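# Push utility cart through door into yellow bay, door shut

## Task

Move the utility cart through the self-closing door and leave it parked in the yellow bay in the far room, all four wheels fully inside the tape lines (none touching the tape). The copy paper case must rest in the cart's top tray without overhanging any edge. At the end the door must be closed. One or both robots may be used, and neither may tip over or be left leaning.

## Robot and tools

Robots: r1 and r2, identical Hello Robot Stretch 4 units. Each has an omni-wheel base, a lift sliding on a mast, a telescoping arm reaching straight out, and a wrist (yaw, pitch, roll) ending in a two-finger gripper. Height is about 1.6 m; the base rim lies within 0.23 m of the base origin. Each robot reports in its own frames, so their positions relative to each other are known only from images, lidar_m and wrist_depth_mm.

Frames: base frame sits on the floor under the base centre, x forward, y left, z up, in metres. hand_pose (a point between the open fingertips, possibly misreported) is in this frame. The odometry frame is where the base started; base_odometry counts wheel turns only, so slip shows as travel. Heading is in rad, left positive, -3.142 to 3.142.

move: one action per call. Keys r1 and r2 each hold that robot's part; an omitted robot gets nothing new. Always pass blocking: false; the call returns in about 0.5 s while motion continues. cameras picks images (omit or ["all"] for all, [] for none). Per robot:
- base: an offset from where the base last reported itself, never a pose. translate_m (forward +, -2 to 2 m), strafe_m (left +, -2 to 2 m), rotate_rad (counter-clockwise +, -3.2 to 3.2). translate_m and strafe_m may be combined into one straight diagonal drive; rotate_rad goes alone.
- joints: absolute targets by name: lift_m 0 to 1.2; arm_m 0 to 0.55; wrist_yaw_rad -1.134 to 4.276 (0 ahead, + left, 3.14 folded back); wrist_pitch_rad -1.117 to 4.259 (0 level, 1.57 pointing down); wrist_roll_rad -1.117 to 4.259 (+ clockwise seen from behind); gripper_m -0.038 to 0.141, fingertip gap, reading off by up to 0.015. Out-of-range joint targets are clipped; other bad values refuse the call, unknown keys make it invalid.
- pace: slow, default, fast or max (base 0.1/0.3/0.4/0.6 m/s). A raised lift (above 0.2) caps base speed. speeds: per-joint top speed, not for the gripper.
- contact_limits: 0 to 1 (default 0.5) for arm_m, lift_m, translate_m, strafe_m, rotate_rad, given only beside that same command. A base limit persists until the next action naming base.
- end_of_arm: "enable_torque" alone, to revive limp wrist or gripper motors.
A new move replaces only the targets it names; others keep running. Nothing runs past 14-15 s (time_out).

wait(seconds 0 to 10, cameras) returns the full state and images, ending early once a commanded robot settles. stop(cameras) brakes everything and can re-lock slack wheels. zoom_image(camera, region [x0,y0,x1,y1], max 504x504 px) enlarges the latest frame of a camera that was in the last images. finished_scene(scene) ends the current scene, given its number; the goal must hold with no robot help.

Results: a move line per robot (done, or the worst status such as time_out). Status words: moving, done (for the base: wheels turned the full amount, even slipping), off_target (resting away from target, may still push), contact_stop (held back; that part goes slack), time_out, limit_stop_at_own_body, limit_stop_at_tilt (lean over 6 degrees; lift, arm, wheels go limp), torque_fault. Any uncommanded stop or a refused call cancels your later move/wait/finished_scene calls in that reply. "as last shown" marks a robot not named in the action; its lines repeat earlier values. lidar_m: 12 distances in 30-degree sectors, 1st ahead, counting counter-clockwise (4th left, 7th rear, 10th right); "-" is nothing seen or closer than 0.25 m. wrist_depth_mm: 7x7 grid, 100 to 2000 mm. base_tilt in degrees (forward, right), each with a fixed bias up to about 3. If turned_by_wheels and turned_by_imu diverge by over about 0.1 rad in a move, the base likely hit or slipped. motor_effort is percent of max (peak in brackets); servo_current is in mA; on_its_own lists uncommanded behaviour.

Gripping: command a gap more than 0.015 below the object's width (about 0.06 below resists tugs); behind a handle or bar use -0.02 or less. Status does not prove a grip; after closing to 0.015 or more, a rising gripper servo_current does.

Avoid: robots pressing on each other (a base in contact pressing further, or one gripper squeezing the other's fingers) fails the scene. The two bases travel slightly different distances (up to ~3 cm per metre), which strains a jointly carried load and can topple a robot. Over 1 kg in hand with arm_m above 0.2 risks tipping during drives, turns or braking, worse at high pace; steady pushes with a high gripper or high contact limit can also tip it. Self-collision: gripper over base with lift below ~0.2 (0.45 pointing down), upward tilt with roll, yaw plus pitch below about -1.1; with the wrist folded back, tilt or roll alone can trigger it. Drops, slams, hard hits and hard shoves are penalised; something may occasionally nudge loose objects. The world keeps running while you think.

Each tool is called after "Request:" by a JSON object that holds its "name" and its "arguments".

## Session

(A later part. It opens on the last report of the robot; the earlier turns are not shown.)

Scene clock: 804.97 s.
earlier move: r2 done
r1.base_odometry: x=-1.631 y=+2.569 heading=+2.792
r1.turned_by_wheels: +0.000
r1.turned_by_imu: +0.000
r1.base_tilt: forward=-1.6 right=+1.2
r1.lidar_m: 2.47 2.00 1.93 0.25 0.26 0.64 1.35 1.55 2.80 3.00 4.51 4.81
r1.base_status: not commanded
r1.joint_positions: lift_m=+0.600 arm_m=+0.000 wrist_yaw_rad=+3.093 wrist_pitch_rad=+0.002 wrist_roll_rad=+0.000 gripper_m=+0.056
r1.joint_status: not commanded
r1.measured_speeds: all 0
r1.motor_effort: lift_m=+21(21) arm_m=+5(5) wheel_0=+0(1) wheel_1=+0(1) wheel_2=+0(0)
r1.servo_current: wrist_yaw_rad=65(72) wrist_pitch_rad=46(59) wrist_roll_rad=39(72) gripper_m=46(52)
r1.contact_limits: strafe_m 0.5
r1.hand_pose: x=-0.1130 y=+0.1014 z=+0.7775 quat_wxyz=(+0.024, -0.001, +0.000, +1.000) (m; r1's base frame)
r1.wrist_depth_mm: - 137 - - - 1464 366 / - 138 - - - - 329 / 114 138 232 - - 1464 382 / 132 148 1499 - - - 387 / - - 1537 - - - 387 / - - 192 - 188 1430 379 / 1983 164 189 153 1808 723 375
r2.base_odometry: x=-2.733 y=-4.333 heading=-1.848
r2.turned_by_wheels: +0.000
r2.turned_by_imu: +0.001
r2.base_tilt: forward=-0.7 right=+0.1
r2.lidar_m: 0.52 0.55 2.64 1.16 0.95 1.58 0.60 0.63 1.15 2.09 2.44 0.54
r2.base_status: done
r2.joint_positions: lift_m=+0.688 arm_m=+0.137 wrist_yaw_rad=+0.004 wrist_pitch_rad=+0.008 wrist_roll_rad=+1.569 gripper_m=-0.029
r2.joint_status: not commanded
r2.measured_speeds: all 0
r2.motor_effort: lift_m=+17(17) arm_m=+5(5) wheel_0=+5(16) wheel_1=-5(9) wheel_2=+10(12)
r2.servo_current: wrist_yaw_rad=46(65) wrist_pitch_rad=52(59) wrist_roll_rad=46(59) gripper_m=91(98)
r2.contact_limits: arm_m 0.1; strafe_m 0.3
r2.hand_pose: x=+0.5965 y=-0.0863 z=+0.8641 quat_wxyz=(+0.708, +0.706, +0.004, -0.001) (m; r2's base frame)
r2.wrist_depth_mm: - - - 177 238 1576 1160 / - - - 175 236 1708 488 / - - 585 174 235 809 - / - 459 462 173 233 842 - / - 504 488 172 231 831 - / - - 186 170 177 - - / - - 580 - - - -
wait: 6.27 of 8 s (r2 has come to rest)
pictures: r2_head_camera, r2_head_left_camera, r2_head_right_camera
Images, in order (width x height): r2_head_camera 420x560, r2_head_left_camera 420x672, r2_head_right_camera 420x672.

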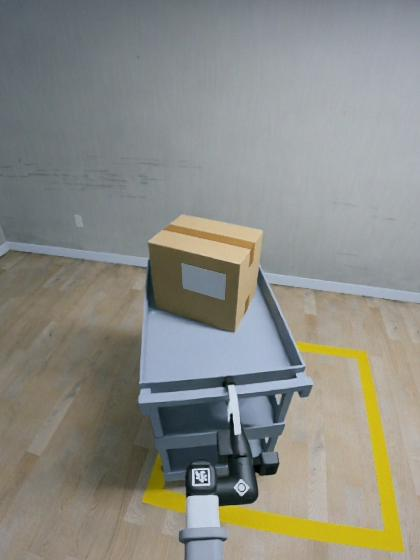

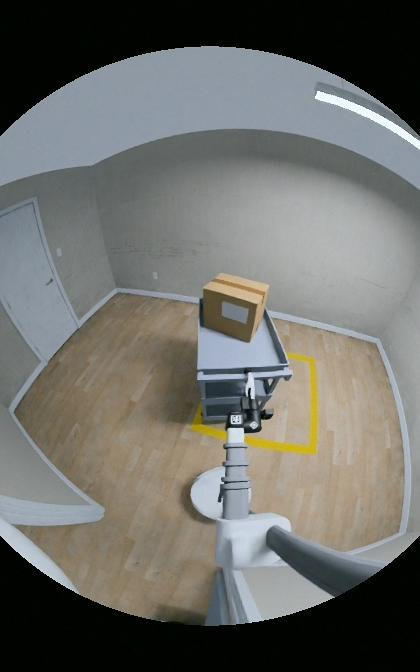

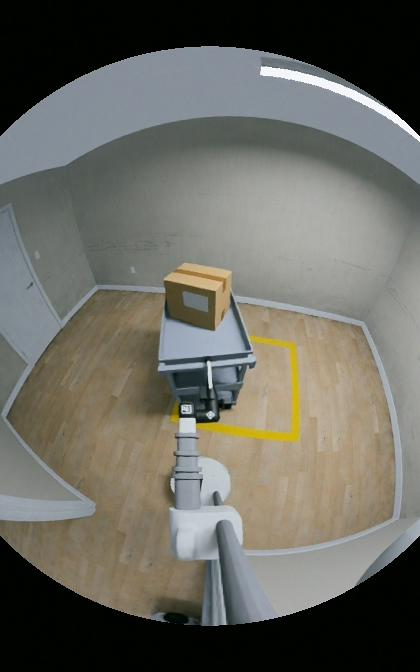

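Request:
{"name": "move", "arguments": {"blocking": false, "r2": {"base":{"translate_m":-0.04,"strafe_m":-0.24},"pace":"slow","contact_limits":{"strafe_m":0.3}}, "cameras": []}}

Request:
{"name": "wait", "arguments": {"seconds": 8, "cameras": ["r2_head_camera","r2_head_left_camera","r2_head_right_camera"]}}

Scene clock: 809.73 s.
move: r2 moving
r1: as last shown
r1.base_tilt: forward=-1.6 right=+1.3
r1.lidar_m: 2.49 1.98 1.95 0.25 0.26 0.67 1.33 1.59 2.81 3.03 4.50 4.80
r1.motor_effort: lift_m=+21(21) arm_m=+5(5) wheel_0=+0(1) wheel_1=+0(0) wheel_2=+0(0)
r1.servo_current: wrist_yaw_rad=52(65) wrist_pitch_rad=46(46) wrist_roll_rad=59(59) gripper_m=46(46)
r1.contact_limits: strafe_m 0.5
r1.wrist_depth_mm: - 137 - - - 1464 368 / - 138 - - - - 329 / 114 138 232 - - - 382 / 132 149 1499 - - - 384 / - - 1537 - - - 387 / - - 192 - 187 - 382 / 1983 163 189 154 1808 732 377
r2.base_odometry: x=-2.745 y=-4.327 heading=-1.847
r2.turned_by_wheels: +0.001
r2.turned_by_imu: +0.001
r2.base_tilt: forward=-0.7 right=+0.1
r2.lidar_m: 0.51 0.54 2.67 1.19 0.99 1.58 0.60 0.65 1.13 2.07 2.46 0.57
r2.base_status: translate_m moving; strafe_m moving
r2.joint_positions: lift_m=+0.688 arm_m=+0.137 wrist_yaw_rad=+0.004 wrist_pitch_rad=+0.008 wrist_roll_rad=+1.569 gripper_m=-0.029
r2.joint_status: not commanded
r2.measured_speeds: translate_m=-0.009 strafe_m=-0.051 rotate_rad=-0.002 lift_m=+0.000 arm_m=+0.000 wrist_yaw_rad=+0.000 wrist_pitch_rad=+0.000 wrist_roll_rad=+0.000
r2.motor_effort: lift_m=+17(17) arm_m=+5(5) wheel_0=+10(11) wheel_1=-8(11) wheel_2=+10(11)
r2.servo_current: wrist_yaw_rad=52(52) wrist_pitch_rad=46(59) wrist_roll_rad=52(59) gripper_m=91(91)
r2.contact_limits: arm_m 0.1; strafe_m 0.3
r2.hand_pose: x=+0.5965 y=-0.0863 z=+0.8641 quat_wxyz=(+0.708, +0.706, +0.004, -0.001) (m; r2's base frame)
r2.wrist_depth_mm: - - - 178 240 1537 1138 / - - - 177 237 1661 525 / - - 597 175 236 809 - / - 466 462 174 234 831 - / - 504 480 172 232 831 - / - - 186 170 178 - - / - - 574 - - - -
pictures: none
No camera images: "cameras" was empty.

Scene clock: 812.87 s.
earlier move: r2 done
r1.base_odometry: x=-1.631 y=+2.569 heading=+2.792
r1.turned_by_wheels: +0.000
r1.turned_by_imu: +0.000
r1.base_tilt: forward=-1.6 right=+1.3
r1.lidar_m: 2.49 1.97 1.94 0.25 0.27 0.65 1.33 1.57 2.81 3.04 4.54 4.81
r1.base_status: not commanded
r1.joint_positions: lift_m=+0.600 arm_m=+0.000 wrist_yaw_rad=+3.093 wrist_pitch_rad=+0.002 wrist_roll_rad=+0.000 gripper_m=+0.056
r1.joint_status: not commanded
r1.measured_speeds: all 0
r1.motor_effort: lift_m=+21(21) arm_m=+5(5) wheel_0=+0(1) wheel_1=+0(0) wheel_2=+0(0)
r1.servo_current: wrist_yaw_rad=52(72) wrist_pitch_rad=39(52) wrist_roll_rad=52(72) gripper_m=46(52)
r1.contact_limits: strafe_m 0.5
r1.hand_pose: x=-0.1130 y=+0.1014 z=+0.7775 quat_wxyz=(+0.024, -0.001, +0.000, +1.000) (m; r1's base frame)
r1.wrist_depth_mm: - 138 - - - - 368 / - 138 - - - - 330 / 114 138 231 - - - 384 / 132 149 1464 - - - 384 / - - 1537 - - - 387 / - - 191 - 187 - 384 / 1983 164 188 153 1808 723 373
r2.base_odometry: x=-2.953 y=-4.229 heading=-1.848
r2.turned_by_wheels: +0.000
r2.turned_by_imu: +0.001
r2.base_tilt: forward=-0.7 right=+0.0
r2.lidar_m: 0.43 0.50 2.88 1.20 1.21 0.58 0.57 0.70 1.20 1.84 2.18 0.62
r2.base_status: done
r2.joint_positions: lift_m=+0.688 arm_m=+0.137 wrist_yaw_rad=+0.004 wrist_pitch_rad=+0.008 wrist_roll_rad=+1.569 gripper_m=-0.029
r2.joint_status: not commanded
r2.measured_speeds: all 0
r2.motor_effort: lift_m=+17(17) arm_m=+5(5) wheel_0=+6(14) wheel_1=-5(11) wheel_2=+6(11)
r2.servo_current: wrist_yaw_rad=46(65) wrist_pitch_rad=52(59) wrist_roll_rad=46(59) gripper_m=91(98)
r2.contact_limits: arm_m 0.1; strafe_m 0.3
r2.hand_pose: x=+0.5965 y=-0.0863 z=+0.8641 quat_wxyz=(+0.708, +0.706, +0.004, -0.001) (m; r2's base frame)
r2.wrist_depth_mm: - - - 260 - 1576 1205 / - - - 235 319 327 329 / - - - 214 281 1708 492 / - - - 195 263 1708 - / - - 564 183 241 809 - / - 462 186 167 178 - - / - 455 452 - 213 - -
wait: 3.13 of 8 s (r2 has come to rest)
pictures: r2_head_camera, r2_head_left_camera, r2_head_right_camera
Images, in order (width x height): r2_head_camera 420x560, r2_head_left_camera 420x672, r2_head_right_camera 420x672.

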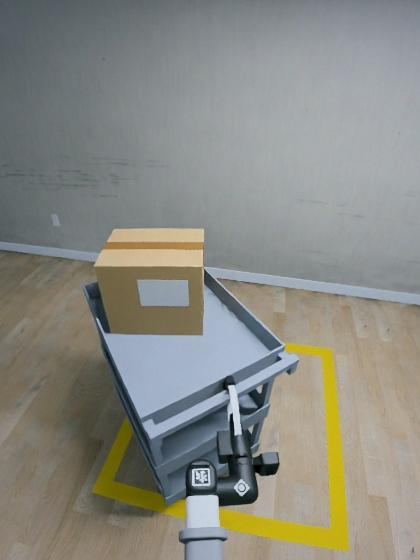

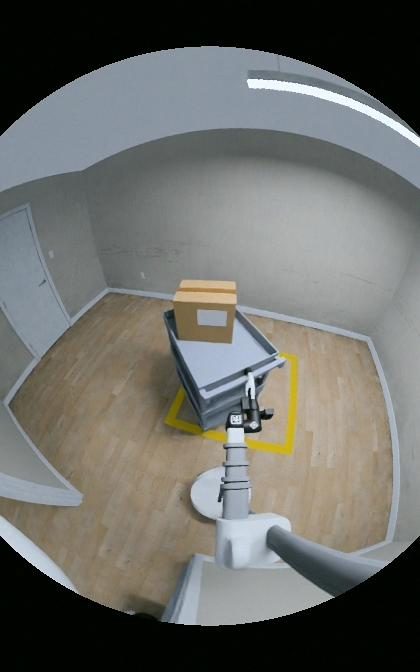

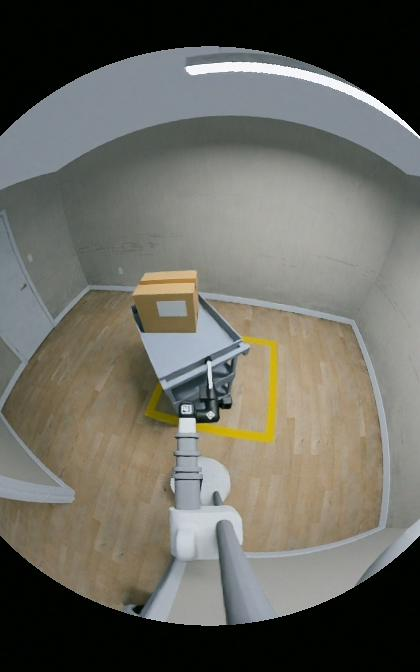

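Request:
{"name": "move", "arguments": {"blocking": false, "r2": {"base":{"translate_m":0.06,"strafe_m":-0.22},"pace":"slow","contact_limits":{"strafe_m":0.3}}, "cameras": []}}

Request:
{"name": "wait", "arguments": {"seconds": 8, "cameras": ["r2_head_camera","r2_head_left_camera","r2_head_right_camera"]}}

Scene clock: 820.27 s.
move: r2 moving
r1: as last shown
r1.lidar_m: 2.49 1.98 1.94 0.25 0.25 0.66 1.33 1.59 2.81 3.03 4.53 4.81
r1.servo_current: wrist_yaw_rad=52(59) wrist_pitch_rad=39(46) wrist_roll_rad=65(65) gripper_m=33(46)
r1.contact_limits: strafe_m 0.5
r1.wrist_depth_mm: - 137 - - - - 364 / - 138 - - - - 327 / 114 138 232 - - - 382 / 132 149 1537 - - - 387 / - - 1499 - - - 384 / - - 193 - 187 - 382 / 1983 164 189 153 1863 723 373
r2.base_odometry: x=-2.965 y=-4.229 heading=-1.848
r2.turned_by_wheels: +0.000
r2.turned_by_imu: +0.000
r2.base_tilt: forward=-0.6 right=+0.1
r2.lidar_m: 0.43 0.45 2.89 1.21 1.21 0.59 0.57 0.70 1.19 1.84 2.15 0.58
r2.base_status: translate_m moving; strafe_m moving
r2.joint_positions: lift_m=+0.688 arm_m=+0.137 wrist_yaw_rad=+0.004 wrist_pitch_rad=+0.008 wrist_roll_rad=+1.569 gripper_m=-0.029
r2.joint_status: not commanded
r2.measured_speeds: translate_m=+0.013 strafe_m=-0.048 rotate_rad=-0.001 lift_m=+0.000 arm_m=+0.000 wrist_yaw_rad=+0.000 wrist_pitch_rad=+0.000 wrist_roll_rad=+0.000
r2.motor_effort: lift_m=+17(17) arm_m=+5(5) wheel_0=+11(12) wheel_1=-5(8) wheel_2=-5(6)
r2.servo_current: wrist_yaw_rad=39(59) wrist_pitch_rad=52(59) wrist_roll_rad=39(59) gripper_m=91(91)
r2.contact_limits: arm_m 0.1; strafe_m 0.3
r2.hand_pose: x=+0.5965 y=-0.0863 z=+0.8641 quat_wxyz=(+0.708, +0.706, +0.004, -0.001) (m; r2's base frame)
r2.wrist_depth_mm: - - - 263 - 1618 1229 / - - - 237 317 330 332 / - - - 216 282 1661 488 / - - - 196 264 1756 - / - - 591 183 241 820 - / - 477 185 167 179 - - / - 449 445 - 213 - -
pictures: none
No camera images: "cameras" was empty.

Scene clock: 823.30 s.
earlier move: r2 done
r1.base_odometry: x=-1.631 y=+2.569 heading=+2.792
r1.turned_by_wheels: +0.000
r1.turned_by_imu: +0.000
r1.base_tilt: forward=-1.6 right=+1.2
r1.lidar_m: 2.51 1.98 1.95 0.25 0.28 0.65 1.35 1.57 2.80 3.04 4.53 4.82
r1.base_status: not commanded
r1.joint_positions: lift_m=+0.600 arm_m=+0.000 wrist_yaw_rad=+3.093 wrist_pitch_rad=+0.002 wrist_roll_rad=+0.000 gripper_m=+0.056
r1.joint_status: not commanded
r1.measured_speeds: all 0
r1.motor_effort: lift_m=+21(21) arm_m=+5(5) wheel_0=+0(1) wheel_1=+0(1) wheel_2=+0(0)
r1.servo_current: wrist_yaw_rad=46(72) wrist_pitch_rad=46(52) wrist_roll_rad=52(65) gripper_m=39(52)
r1.contact_limits: strafe_m 0.5
r1.hand_pose: x=-0.1130 y=+0.1014 z=+0.7775 quat_wxyz=(+0.024, -0.001, +0.000, +1.000) (m; r1's base frame)
r1.wrist_depth_mm: - 138 - - - - 368 / - 138 - - - - 327 / 114 138 231 - - - 384 / 132 149 1537 - - - 384 / - - 1499 - - - 384 / - - 192 - 187 - 379 / 1921 164 189 154 1808 723 373
r2.base_odometry: x=-3.180 y=-4.227 heading=-1.848
r2.turned_by_wheels: +0.000
r2.turned_by_imu: +0.001
r2.base_tilt: forward=-0.6 right=+0.0
r2.lidar_m: 0.36 0.43 3.07 1.41 1.43 0.69 0.70 0.82 1.39 1.65 1.89 0.70
r2.base_status: done
r2.joint_positions: lift_m=+0.688 arm_m=+0.137 wrist_yaw_rad=+0.004 wrist_pitch_rad=+0.008 wrist_roll_rad=+1.569 gripper_m=-0.029
r2.joint_status: not commanded
r2.measured_speeds: all 0
r2.motor_effort: lift_m=+17(17) arm_m=+4(5) wheel_0=+7(12) wheel_1=-3(8) wheel_2=-5(8)
r2.servo_current: wrist_yaw_rad=39(59) wrist_pitch_rad=46(59) wrist_roll_rad=52(65) gripper_m=85(98)
r2.contact_limits: arm_m 0.1; strafe_m 0.3
r2.hand_pose: x=+0.5965 y=-0.0863 z=+0.8641 quat_wxyz=(+0.708, +0.706, +0.004, -0.001) (m; r2's base frame)
r2.wrist_depth_mm: - - - - - 1537 1138 / - - - 327 - 1576 1160 / - - - 281 366 382 382 / - - - 219 315 1708 1255 / - - - 185 259 1708 492 / - - 183 160 179 621 - / - - 469 - 202 - -
wait: 3.03 of 8 s (r2 has come to rest)
pictures: r2_head_camera, r2_head_left_camera, r2_head_right_camera
Images, in order (width x height): r2_head_camera 420x560, r2_head_left_camera 420x672, r2_head_right_camera 420x672.

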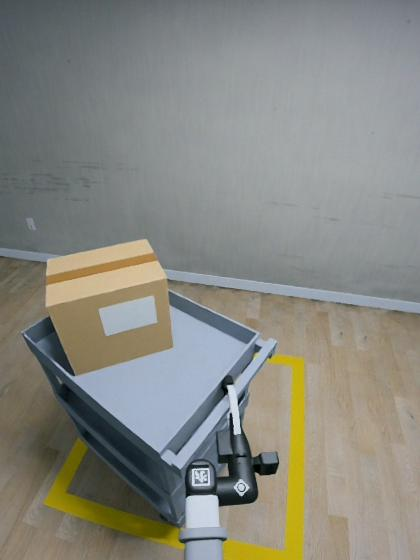

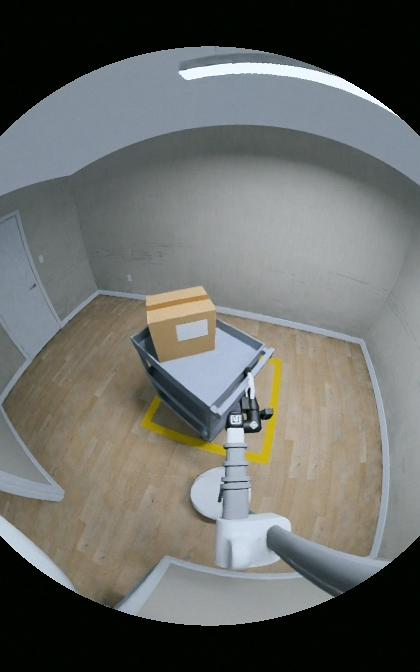

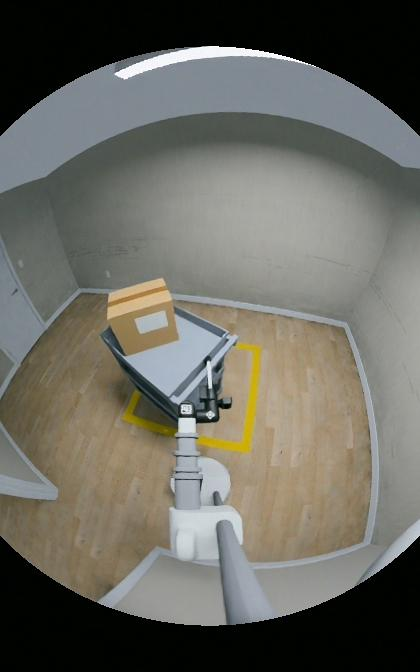

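Request:
{"name": "move", "arguments": {"blocking": false, "r2": {"base":{"translate_m":0.16,"strafe_m":-0.14},"pace":"slow","contact_limits":{"strafe_m":0.3}}, "cameras": []}}

Request:
{"name": "wait", "arguments": {"seconds": 8, "cameras": ["r2_head_camera","r2_head_left_camera","r2_head_right_camera"]}}

Scene clock: 828.90 s.
move: r2 moving
r1: as last shown
r1.base_tilt: forward=-1.6 right=+1.3
r1.lidar_m: 2.50 1.98 1.92 0.25 0.25 0.65 1.34 1.58 2.80 3.05 4.54 4.80
r1.motor_effort: lift_m=+21(21) arm_m=+5(5) wheel_0=-1(1) wheel_1=+0(0) wheel_2=+0(0)
r1.servo_current: wrist_yaw_rad=59(72) wrist_pitch_rad=46(46) wrist_roll_rad=46(52) gripper_m=46(46)
r1.contact_limits: strafe_m 0.5
r1.wrist_depth_mm: - 138 - - - - 366 / - 138 - - - - 327 / 114 138 230 - - - 379 / 132 148 1499 - - - 387 / - - 1537 - - - 389 / - - 192 - 187 - 379 / 1983 163 189 153 1756 723 373
r2.base_odometry: x=-3.191 y=-4.234 heading=-1.848
r2.turned_by_wheels: +0.000
r2.turned_by_imu: +0.000
r2.base_tilt: forward=-0.7 right=+0.1
r2.lidar_m: 0.36 0.44 3.08 1.46 1.42 0.69 0.71 0.83 1.44 1.65 1.97 0.71
r2.base_status: translate_m moving; strafe_m moving
r2.joint_positions: lift_m=+0.688 arm_m=+0.137 wrist_yaw_rad=+0.004 wrist_pitch_rad=+0.008 wrist_roll_rad=+1.569 gripper_m=-0.029
r2.joint_status: not commanded
r2.measured_speeds: translate_m=+0.038 strafe_m=-0.034 rotate_rad=+0.000 lift_m=+0.000 arm_m=+0.000 wrist_yaw_rad=+0.000 wrist_pitch_rad=+0.000 wrist_roll_rad=+0.000
r2.motor_effort: lift_m=+17(17) arm_m=+5(5) wheel_0=+9(14) wheel_1=-3(4) wheel_2=-9(9)
r2.servo_current: wrist_yaw_rad=52(59) wrist_pitch_rad=46(59) wrist_roll_rad=52(52) gripper_m=91(91)
r2.contact_limits: arm_m 0.1; strafe_m 0.3
r2.hand_pose: x=+0.5965 y=-0.0863 z=+0.8641 quat_wxyz=(+0.708, +0.706, +0.004, -0.001) (m; r2's base frame)
r2.wrist_depth_mm: - - - - - 1576 1160 / - - - 327 - 1576 1138 / - - - 287 368 1366 1118 / - - - 221 320 1576 459 / - - - 185 252 1661 496 / - - 182 160 179 627 - / - - 525 - 201 132 -
pictures: none
No camera images: "cameras" was empty.

Scene clock: 831.77 s.
earlier move: r2 done
r1.base_odometry: x=-1.631 y=+2.569 heading=+2.792
r1.turned_by_wheels: +0.000
r1.turned_by_imu: +0.000
r1.base_tilt: forward=-1.6 right=+1.3
r1.lidar_m: 2.47 1.96 1.95 0.25 0.26 0.62 1.35 1.56 2.81 3.03 4.49 4.81
r1.base_status: not commanded
r1.joint_positions: lift_m=+0.600 arm_m=+0.000 wrist_yaw_rad=+3.093 wrist_pitch_rad=+0.002 wrist_roll_rad=+0.000 gripper_m=+0.056
r1.joint_status: not commanded
r1.measured_speeds: all 0
r1.motor_effort: lift_m=+21(21) arm_m=+5(5) wheel_0=+0(1) wheel_1=+0(0) wheel_2=+0(0)
r1.servo_current: wrist_yaw_rad=46(72) wrist_pitch_rad=46(52) wrist_roll_rad=46(65) gripper_m=39(46)
r1.contact_limits: strafe_m 0.5
r1.hand_pose: x=-0.1130 y=+0.1014 z=+0.7775 quat_wxyz=(+0.024, -0.001, +0.000, +1.000) (m; r1's base frame)
r1.wrist_depth_mm: - 138 - - - - 366 / - 138 - - - - 329 / 114 138 232 - - - 384 / 132 148 1537 - - - 389 / - - 1576 - - - 387 / - - 193 - 187 - 382 / 1983 164 189 153 1863 723 377
r2.base_odometry: x=-3.359 y=-4.342 heading=-1.848
r2.turned_by_wheels: +0.000
r2.turned_by_imu: +0.002
r2.base_tilt: forward=-0.7 right=+0.0
r2.lidar_m: 0.37 0.40 3.16 1.83 1.60 0.87 0.89 1.07 1.57 1.55 1.83 0.70
r2.base_status: done
r2.joint_positions: lift_m=+0.688 arm_m=+0.137 wrist_yaw_rad=+0.011 wrist_pitch_rad=+0.008 wrist_roll_rad=+1.569 gripper_m=-0.029
r2.joint_status: not commanded
r2.measured_speeds: all 0
r2.motor_effort: lift_m=+17(17) arm_m=+5(5) wheel_0=+7(15) wheel_1=-2(6) wheel_2=-4(14)
r2.servo_current: wrist_yaw_rad=65(78) wrist_pitch_rad=52(59) wrist_roll_rad=46(52) gripper_m=85(98)
r2.contact_limits: arm_m 0.1; strafe_m 0.3
r2.hand_pose: x=+0.5971 y=-0.0844 z=+0.8641 quat_wxyz=(+0.708, +0.706, +0.006, +0.001) (m; r2's base frame)
r2.wrist_depth_mm: - - - - - 1397 1118 / - - - - - 1464 1160 / - - - 324 - 1499 1138 / - - - 244 370 1336 424 / - - - 187 267 1576 477 / - - 183 153 178 1576 - / - - - - 195 - -
wait: 2.87 of 8 s (r2 has come to rest)
pictures: r2_head_camera, r2_head_left_camera, r2_head_right_camera
Images, in order (width x height): r2_head_camera 420x560, r2_head_left_camera 420x672, r2_head_right_camera 420x672.

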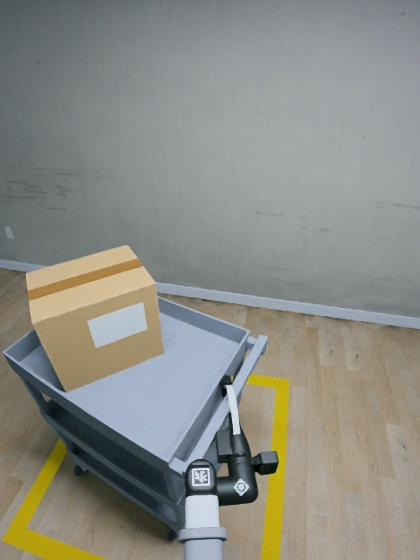

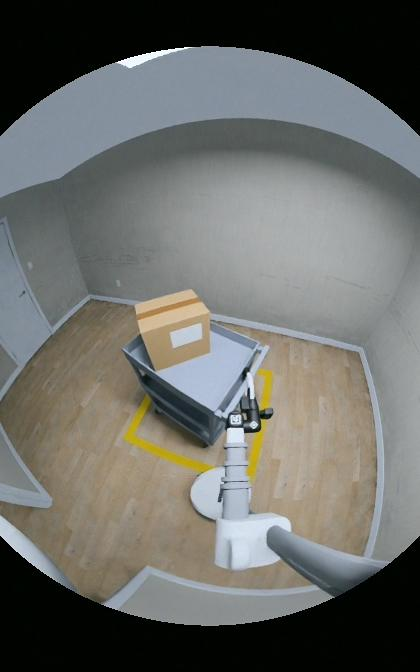

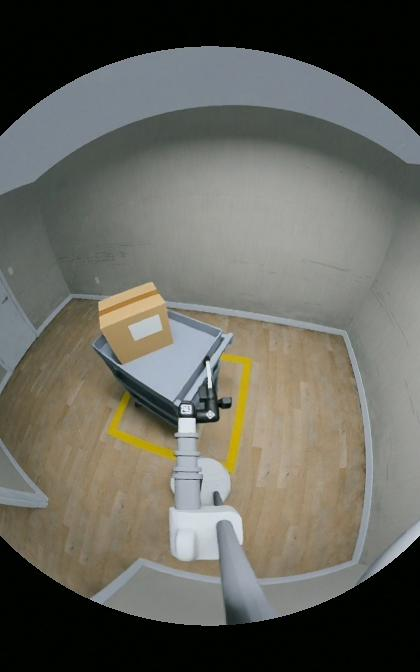

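Request:
{"name": "zoom_image", "arguments": {"camera": "r2_head_left_camera", "region": [100, 330, 300, 490]}}

Request:
{"name": "zoom_image", "arguments": {"camera": "r2_head_camera", "region": [0, 340, 300, 560]}}

Scaled by 2.520 from the camera's 420x672 image, which has a finer 600x960 frame.

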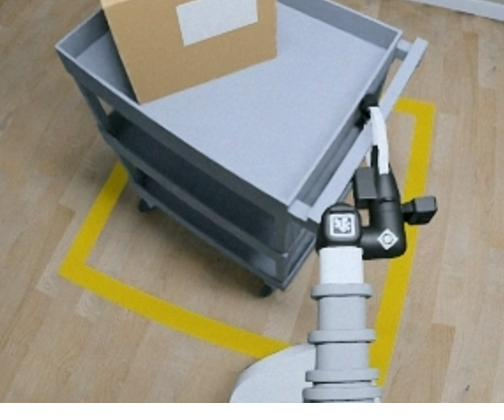

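Scaled by 1.680 from the camera's 420x560 image, which has a finer 1200x1600 frame.

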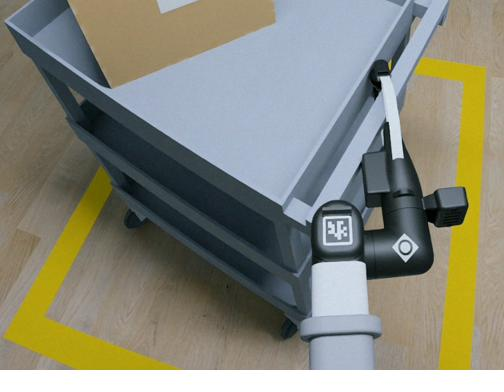

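Request:
{"name": "move", "arguments": {"blocking": false, "r2": {"joints":{"gripper_m":0.1}}, "cameras": []}}

Request:
{"name": "wait", "arguments": {"seconds": 4, "cameras": ["r2_head_camera","r2_wrist_camera"]}}

Scene clock: 846.40 s.
move: r2 moving
r1: as last shown
r1.lidar_m: 2.48 2.00 1.94 0.25 0.26 0.64 1.36 1.57 2.80 3.01 4.49 4.81
r1.servo_current: wrist_yaw_rad=39(59) wrist_pitch_rad=39(46) wrist_roll_rad=46(65) gripper_m=46(46)
r1.contact_limits: strafe_m 0.5
r1.wrist_depth_mm: - 138 - - - - 368 / - 138 - - - - 327 / 114 138 231 - - - 379 / 132 149 1537 - - - 387 / - - 1537 - - - 387 / - - 192 - 187 - 379 / - 164 188 153 1863 723 375
r2.base_odometry: x=-3.359 y=-4.342 heading=-1.848
r2.turned_by_wheels: +0.000
r2.turned_by_imu: +0.000
r2.base_tilt: forward=-0.7 right=+0.1
r2.lidar_m: 0.36 0.42 3.17 1.80 1.60 0.89 0.89 1.03 1.55 1.57 1.82 0.70
r2.base_status: not commanded
r2.joint_positions: lift_m=+0.688 arm_m=+0.137 wrist_yaw_rad=+0.010 wrist_pitch_rad=+0.008 wrist_roll_rad=+1.569 gripper_m=-0.003
r2.joint_status: gripper_m moving
r2.measured_speeds: translate_m=+0.000 strafe_m=+0.000 rotate_rad=+0.000 lift_m=+0.000 arm_m=+0.000 wrist_yaw_rad=-0.009 wrist_pitch_rad=+0.000 wrist_roll_rad=+0.000
r2.motor_effort: lift_m=+17(17) arm_m=+5(5) wheel_0=+6(7) wheel_1=-2(2) wheel_2=-4(4)
r2.servo_current: wrist_yaw_rad=65(72) wrist_pitch_rad=46(59) wrist_roll_rad=46(52) gripper_m=78(91)
r2.contact_limits: arm_m 0.1; strafe_m 0.3
r2.hand_pose: x=+0.5971 y=-0.0844 z=+0.8641 quat_wxyz=(+0.708, +0.706, +0.006, +0.001) (m; r2's base frame)
r2.wrist_depth_mm: - - - - - 1397 1160 / - - - - - 1464 1138 / - - - 334 - 1464 1138 / - - - 250 377 392 387 / - - - 190 272 1618 477 / - - 182 154 182 1576 - / - - - - 202 - -
pictures: none
No camera images: "cameras" was empty.

Scene clock: 847.90 s.
earlier move: r2 done
r1.base_odometry: x=-1.631 y=+2.569 heading=+2.792
r1.turned_by_wheels: +0.000
r1.turned_by_imu: +0.000
r1.base_tilt: forward=-1.6 right=+1.2
r1.lidar_m: 2.50 1.99 1.93 0.25 0.27 0.65 1.34 1.57 2.79 3.03 4.51 4.81
r1.base_status: not commanded
r1.joint_positions: lift_m=+0.600 arm_m=+0.000 wrist_yaw_rad=+3.093 wrist_pitch_rad=+0.002 wrist_roll_rad=+0.000 gripper_m=+0.056
r1.joint_status: not commanded
r1.measured_speeds: all 0
r1.motor_effort: lift_m=+21(21) arm_m=+5(5) wheel_0=+0(1) wheel_1=+0(0) wheel_2=+0(0)
r1.servo_current: wrist_yaw_rad=59(72) wrist_pitch_rad=39(52) wrist_roll_rad=46(65) gripper_m=39(46)
r1.contact_limits: strafe_m 0.5
r1.hand_pose: x=-0.1130 y=+0.1014 z=+0.7775 quat_wxyz=(+0.024, -0.001, +0.000, +1.000) (m; r1's base frame)
r1.wrist_depth_mm: - 138 - - - - 368 / - 138 - - - - 329 / 114 138 231 - - - 382 / 132 149 1537 - - - 387 / - - 1537 - - - 387 / - - 192 - 187 - 382 / 1921 164 189 153 1808 723 377
r2.base_odometry: x=-3.359 y=-4.342 heading=-1.848
r2.turned_by_wheels: +0.000
r2.turned_by_imu: +0.000
r2.base_tilt: forward=-0.6 right=+0.1
r2.lidar_m: 0.36 0.39 3.16 1.79 1.62 0.89 0.87 1.03 1.55 1.59 1.84 0.71
r2.base_status: not commanded
r2.joint_positions: lift_m=+0.688 arm_m=+0.137 wrist_yaw_rad=-0.001 wrist_pitch_rad=+0.008 wrist_roll_rad=+1.569 gripper_m=+0.100
r2.joint_status: all done
r2.measured_speeds: all 0
r2.motor_effort: lift_m=+17(17) arm_m=+5(5) wheel_0=+3(7) wheel_1=-2(2) wheel_2=-3(4)
r2.servo_current: wrist_yaw_rad=52(72) wrist_pitch_rad=46(59) wrist_roll_rad=46(59) gripper_m=52(117)
r2.contact_limits: arm_m 0.1; strafe_m 0.3
r2.hand_pose: x=+0.5961 y=-0.0876 z=+0.8641 quat_wxyz=(+0.708, +0.706, +0.002, -0.003) (m; r2's base frame)
r2.wrist_depth_mm: - - - - - 1366 1138 / - - - - - 1464 1160 / - - - 353 - 1499 1182 / - - - 274 389 399 399 / - - - 198 279 1576 488 / - - 189 163 214 1499 504 / - - - - 212 1618 -
wait: 1.50 of 4 s (r2 has come to rest)
pictures: r2_head_camera, r2_wrist_camera
Images, in order (width x height): r2_head_camera 420x560, r2_wrist_camera 616x392.

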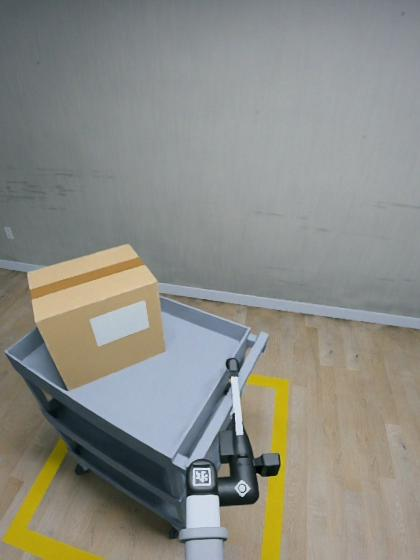

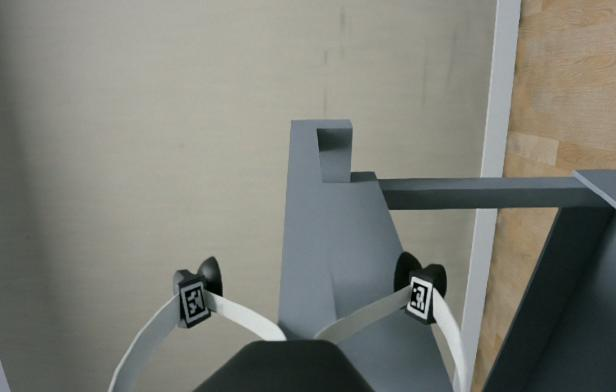

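Request:
{"name": "move", "arguments": {"blocking": false, "r2": {"base":{"translate_m":-0.2,"strafe_m":-0.2},"pace":"slow","contact_limits":{"strafe_m":0.1}}, "cameras": []}}

Request:
{"name": "wait", "arguments": {"seconds": 6, "cameras": ["r2_head_camera","r2_head_left_camera"]}}

Scene clock: 854.83 s.
move: r2 moving
r1: as last shown
r1.lidar_m: 2.47 1.99 1.94 0.25 0.27 0.67 1.32 1.59 2.78 3.05 4.48 4.81
r1.servo_current: wrist_yaw_rad=59(72) wrist_pitch_rad=39(46) wrist_roll_rad=39(52) gripper_m=39(46)
r1.contact_limits: strafe_m 0.5
r1.wrist_depth_mm: - 138 - - - - 368 / - 138 - - - - 327 / 113 138 231 - - - 384 / 132 149 1537 - - - 387 / - - 1537 - - - 387 / - - 192 - 187 - 379 / 1983 164 189 153 1756 715 377
r2.base_odometry: x=-3.365 y=-4.331 heading=-1.847
r2.turned_by_wheels: +0.000
r2.turned_by_imu: +0.001
r2.base_tilt: forward=-0.7 right=+0.1
r2.lidar_m: 0.39 0.42 3.14 1.78 1.61 0.89 0.88 1.06 1.54 1.55 1.80 0.75
r2.base_status: translate_m moving; strafe_m moving
r2.joint_positions: lift_m=+0.688 arm_m=+0.137 wrist_yaw_rad=-0.001 wrist_pitch_rad=+0.008 wrist_roll_rad=+1.569 gripper_m=+0.100
r2.joint_status: not commanded
r2.measured_speeds: translate_m=-0.035 strafe_m=-0.037 rotate_rad=+0.002 lift_m=+0.000 arm_m=+0.000 wrist_yaw_rad=+0.000 wrist_pitch_rad=+0.000 wrist_roll_rad=+0.000
r2.motor_effort: lift_m=+17(17) arm_m=+5(5) wheel_0=+3(6) wheel_1=-8(10) wheel_2=+9(9)
r2.servo_current: wrist_yaw_rad=46(59) wrist_pitch_rad=52(52) wrist_roll_rad=46(59) gripper_m=52(59)
r2.contact_limits: arm_m 0.1; strafe_m 0.1
r2.hand_pose: x=+0.5961 y=-0.0876 z=+0.8641 quat_wxyz=(+0.708, +0.706, +0.002, -0.003) (m; r2's base frame)
r2.wrist_depth_mm: - - - - - 1430 1160 / - - - - - 1430 1160 / - - - 364 - 1464 1182 / - - - 274 394 404 404 / - - - 217 291 1618 492 / - - 189 174 193 1499 512 / - - - - 221 1661 -
pictures: none
No camera images: "cameras" was empty.

Scene clock: 858.40 s.
earlier move: r2 done
r1.base_odometry: x=-1.631 y=+2.569 heading=+2.792
r1.turned_by_wheels: +0.000
r1.turned_by_imu: +0.000
r1.base_tilt: forward=-1.6 right=+1.3
r1.lidar_m: 2.50 1.97 1.93 0.25 0.29 0.63 1.33 1.58 2.81 3.04 4.52 4.81
r1.base_status: not commanded
r1.joint_positions: lift_m=+0.600 arm_m=+0.000 wrist_yaw_rad=+3.093 wrist_pitch_rad=+0.002 wrist_roll_rad=+0.000 gripper_m=+0.056
r1.joint_status: not commanded
r1.measured_speeds: all 0
r1.motor_effort: lift_m=+21(21) arm_m=+5(5) wheel_0=+0(1) wheel_1=+0(0) wheel_2=+0(0)
r1.servo_current: wrist_yaw_rad=46(72) wrist_pitch_rad=46(52) wrist_roll_rad=33(72) gripper_m=39(52)
r1.contact_limits: strafe_m 0.5
r1.hand_pose: x=-0.1130 y=+0.1014 z=+0.7775 quat_wxyz=(+0.024, -0.001, +0.000, +1.000) (m; r1's base frame)
r1.wrist_depth_mm: - 137 - - - - 366 / - 138 - - - - 327 / 114 138 231 - - - 384 / 132 148 1537 - - - 384 / - - 1499 - - - 387 / - - 191 - 187 - 382 / 1983 164 189 153 1756 732 375
r2.base_odometry: x=-3.496 y=-4.095 heading=-1.847
r2.turned_by_wheels: +0.000
r2.turned_by_imu: +0.000
r2.base_tilt: forward=-0.7 right=+0.1
r2.lidar_m: 0.64 0.58 3.41 1.74 0.87 0.72 0.74 0.89 1.30 1.32 1.56 2.05
r2.base_status: done
r2.joint_positions: lift_m=+0.688 arm_m=+0.137 wrist_yaw_rad=-0.001 wrist_pitch_rad=+0.008 wrist_roll_rad=+1.569 gripper_m=+0.100
r2.joint_status: not commanded
r2.measured_speeds: all 0
r2.motor_effort: lift_m=+17(17) arm_m=+5(5) wheel_0=+4(10) wheel_1=-4(10) wheel_2=+5(9)
r2.servo_current: wrist_yaw_rad=52(65) wrist_pitch_rad=46(59) wrist_roll_rad=46(59) gripper_m=46(59)
r2.contact_limits: arm_m 0.1; strafe_m 0.1
r2.hand_pose: x=+0.5961 y=-0.0876 z=+0.8641 quat_wxyz=(+0.708, +0.706, +0.002, -0.003) (m; r2's base frame)
r2.wrist_depth_mm: - - - - - 1499 1160 / - - - - - 1537 1182 / - - - - - 1576 1182 / - - - - - 1618 1182 / - - - - - 1618 1255 / - - 189 508 185 603 585 / - - - - - - 504
wait: 3.57 of 6 s (r2 has come to rest)
pictures: r2_head_camera, r2_head_left_camera
Images, in order (width x height): r2_head_camera 420x560, r2_head_left_camera 420x672.

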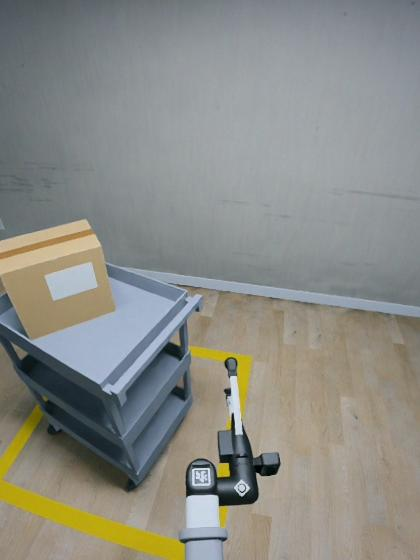

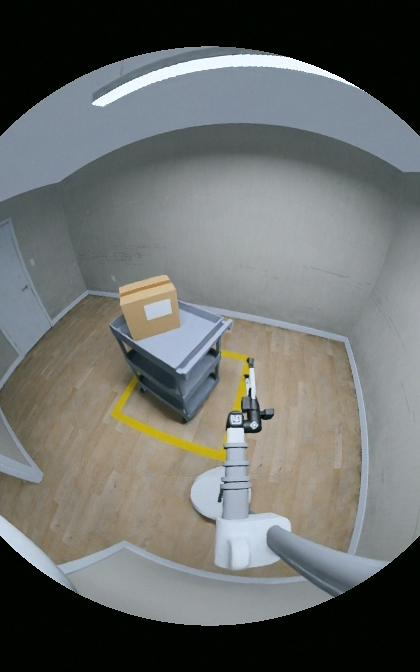

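Request:
{"name": "zoom_image", "arguments": {"camera": "r2_head_left_camera", "region": [90, 300, 270, 470]}}

Request:
{"name": "zoom_image", "arguments": {"camera": "r2_head_camera", "region": [0, 200, 280, 560]}}

Scaled by 2.800 from the camera's 420x672 image, which has a finer 600x960 frame.

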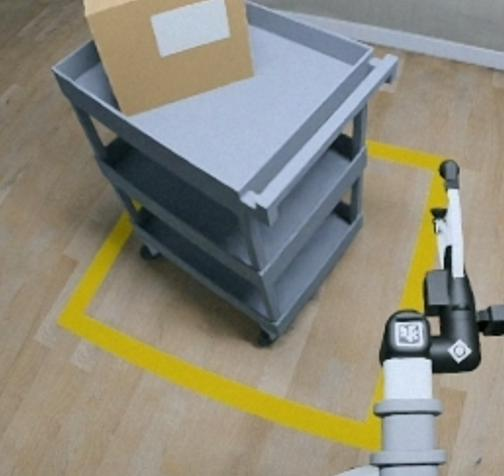

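Scaled by 1.400 from the camera's 420x560 image, which has a finer 1200x1600 frame.

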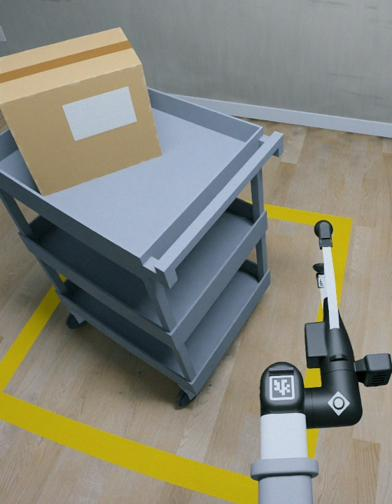

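Request:
{"name": "zoom_image", "arguments": {"camera": "r2_head_left_camera", "region": [110, 330, 230, 430]}}

Scaled by 4.200 from the camera's 420x672 image, which has a finer 600x960 frame.

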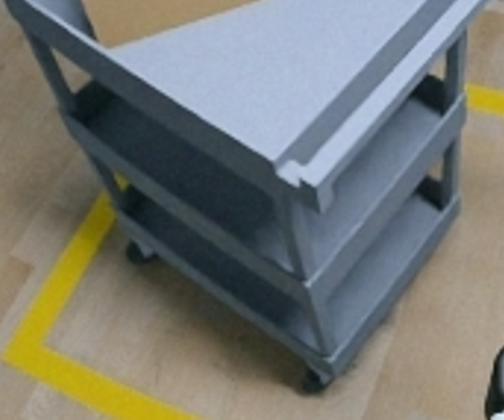

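Request:
{"name": "move", "arguments": {"blocking": false, "r1": {"base":{"translate_m":-0.2,"strafe_m":-0.2},"pace":"slow"}, "cameras": ["r1_head_camera","r1_head_left_camera","r1_head_right_camera"]}}

Request:
{"name": "wait", "arguments": {"seconds": 6, "cameras": ["r1_head_left_camera","r1_head_right_camera","r2_head_left_camera"]}}

Scene clock: 899.00 s.
move: r1 moving
r1.base_odometry: x=-1.619 y=+2.575 heading=+2.792
r1.turned_by_wheels: +0.000
r1.turned_by_imu: +0.000
r1.base_tilt: forward=-1.6 right=+1.2
r1.lidar_m: 2.51 1.99 0.25 0.25 0.26 0.68 1.33 1.56 2.78 2.99 4.48 4.80
r1.base_status: translate_m moving; strafe_m moving
r1.joint_positions: lift_m=+0.600 arm_m=+0.000 wrist_yaw_rad=+3.093 wrist_pitch_rad=+0.002 wrist_roll_rad=+0.000 gripper_m=+0.056
r1.joint_status: not commanded
r1.measured_speeds: translate_m=-0.035 strafe_m=-0.035 rotate_rad=+0.000 lift_m=+0.000 arm_m=+0.000 wrist_yaw_rad=+0.000 wrist_pitch_rad=+0.000 wrist_roll_rad=+0.000
r1.motor_effort: lift_m=+21(21) arm_m=+5(5) wheel_0=+1(4) wheel_1=-4(5) wheel_2=+4(4)
r1.servo_current: wrist_yaw_rad=46(59) wrist_pitch_rad=46(52) wrist_roll_rad=46(59) gripper_m=39(46)
r1.hand_pose: x=-0.1130 y=+0.1014 z=+0.7775 quat_wxyz=(+0.024, -0.001, +0.000, +1.000) (m; r1's base frame)
r1.wrist_depth_mm: - 138 1499 - - - 387 / 107 138 1537 - - - 394 / 114 139 232 - - - 407 / 132 148 1499 - - - 410 / - - - - - - 410 / - - 191 - 187 - 404 / 1808 164 188 153 1863 809 399
r2: as last shown
r2.lidar_m: 0.65 0.57 3.41 1.73 0.90 0.75 0.75 0.87 1.32 1.33 1.55 2.07
r2.motor_effort: lift_m=+17(17) arm_m=+5(5) wheel_0=+5(5) wheel_1=-4(4) wheel_2=+6(6)
r2.servo_current: wrist_yaw_rad=52(52) wrist_pitch_rad=52(59) wrist_roll_rad=52(72) gripper_m=59(59)
r2.contact_limits: arm_m 0.1; strafe_m 0.1
r2.wrist_depth_mm: - - - - - 1537 1182 / - - - - - 1576 1160 / - - - - - 1618 1182 / - - - - - 1618 1182 / - - - - - 1661 1281 / - - 189 508 185 597 585 / - - - - - - 504
pictures: r1_head_camera, r1_head_left_camera, r1_head_right_camera
Images, in order (width x height): r1_head_camera 420x560, r1_head_left_camera 420x672, r1_head_right_camera 420x672.

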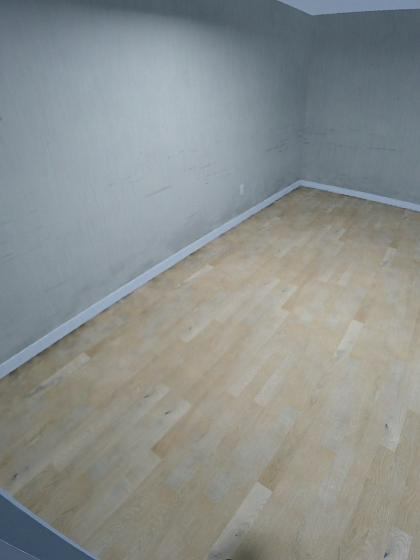

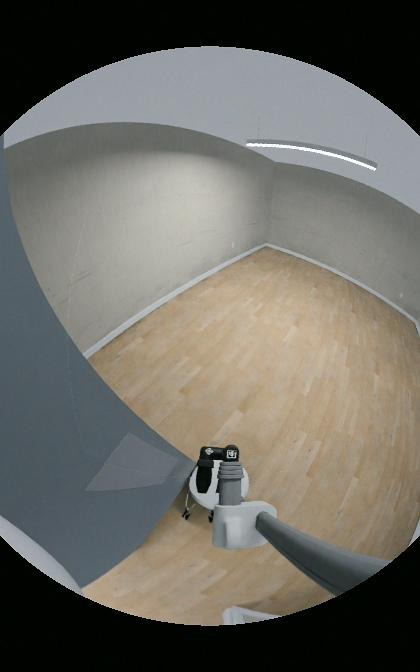

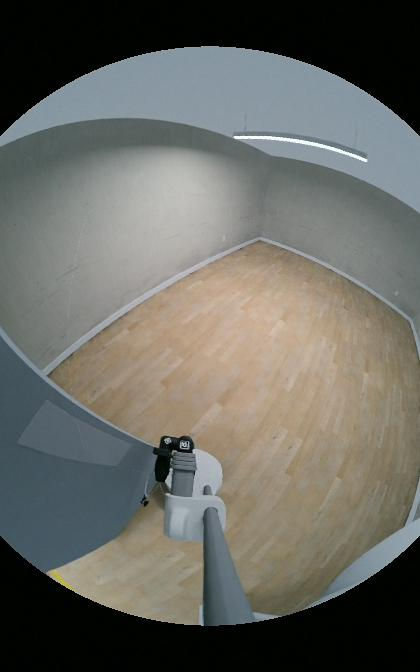

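Scene clock: 902.57 s.
earlier move: r1 done
r1.base_odometry: x=-1.375 y=+2.689 heading=+2.793
r1.turned_by_wheels: +0.000
r1.turned_by_imu: -0.002
r1.base_tilt: forward=-1.6 right=+1.3
r1.lidar_m: 2.86 2.27 0.25 0.25 0.36 2.37 1.12 1.52 2.52 2.73 4.10 4.86
r1.base_status: done
r1.joint_positions: lift_m=+0.600 arm_m=+0.000 wrist_yaw_rad=+3.093 wrist_pitch_rad=+0.002 wrist_roll_rad=+0.000 gripper_m=+0.056
r1.joint_status: not commanded
r1.measured_speeds: all 0
r1.motor_effort: lift_m=+21(21) arm_m=+5(5) wheel_0=+3(7) wheel_1=+1(5) wheel_2=-1(5)
r1.servo_current: wrist_yaw_rad=46(72) wrist_pitch_rad=39(52) wrist_roll_rad=39(72) gripper_m=39(46)
r1.hand_pose: x=-0.1130 y=+0.1014 z=+0.7775 quat_wxyz=(+0.024, -0.001, +0.000, +1.000) (m; r1's base frame)
r1.wrist_depth_mm: - 137 - - - - - / 107 138 1255 - - - - / 114 138 232 - - - - / 132 149 264 - - - - / - - - - - - - / - - 190 - 187 - - / 1808 163 - 153 1863 1661 1863
r2.base_odometry: x=-3.496 y=-4.095 heading=-1.847
r2.turned_by_wheels: +0.000
r2.turned_by_imu: +0.001
r2.base_tilt: forward=-0.7 right=+0.0
r2.lidar_m: 0.65 0.58 3.42 1.75 0.88 0.74 0.75 0.87 1.31 1.31 1.56 2.05
r2.base_status: not commanded
r2.joint_positions: lift_m=+0.688 arm_m=+0.137 wrist_yaw_rad=-0.001 wrist_pitch_rad=+0.008 wrist_roll_rad=+1.569 gripper_m=+0.100
r2.joint_status: not commanded
r2.measured_speeds: all 0
r2.motor_effort: lift_m=+17(17) arm_m=+5(5) wheel_0=+5(5) wheel_1=-4(4) wheel_2=+5(6)
r2.servo_current: wrist_yaw_rad=26(65) wrist_pitch_rad=46(59) wrist_roll_rad=52(72) gripper_m=52(59)
r2.contact_limits: arm_m 0.1; strafe_m 0.1
r2.hand_pose: x=+0.5961 y=-0.0876 z=+0.8641 quat_wxyz=(+0.708, +0.706, +0.002, -0.003) (m; r2's base frame)
r2.wrist_depth_mm: - - - - - 1499 1160 / - - - - - 1537 1182 / - - - - - 1618 1182 / - - - - - 1537 1205 / - - - - - 1576 1281 / - - 189 508 185 597 585 / - - - - - - 500
wait: 3.57 of 6 s (r1 has come to rest)
pictures: r1_head_left_camera, r1_head_right_camera, r2_head_left_camera
Images, in order (width x height): r1_head_left_camera 420x672, r1_head_right_camera 420x672, r2_head_left_camera 420x672.

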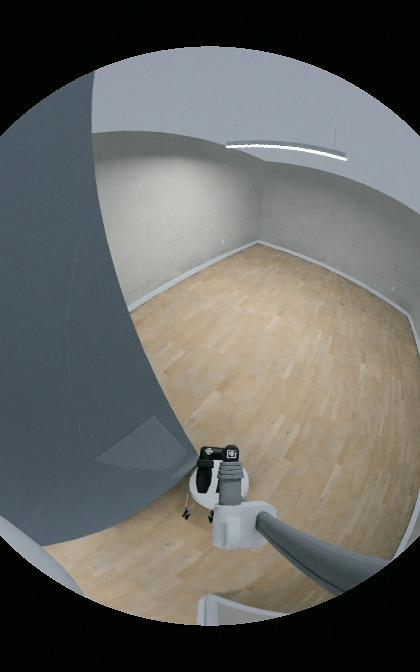

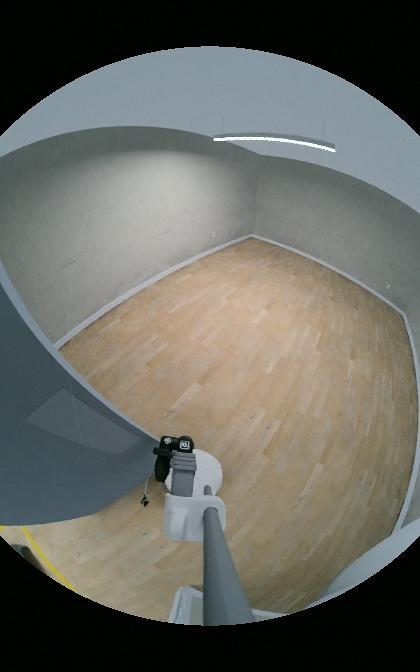

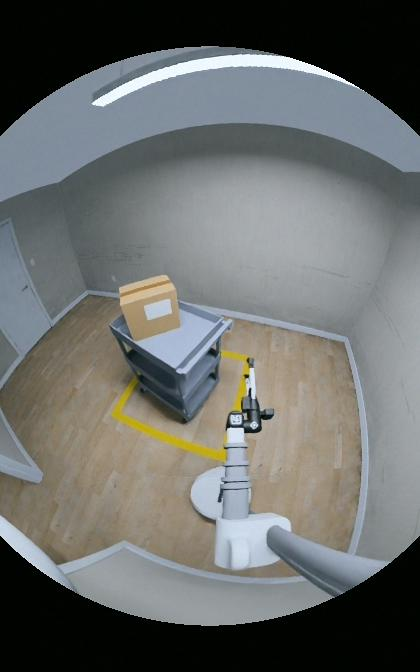

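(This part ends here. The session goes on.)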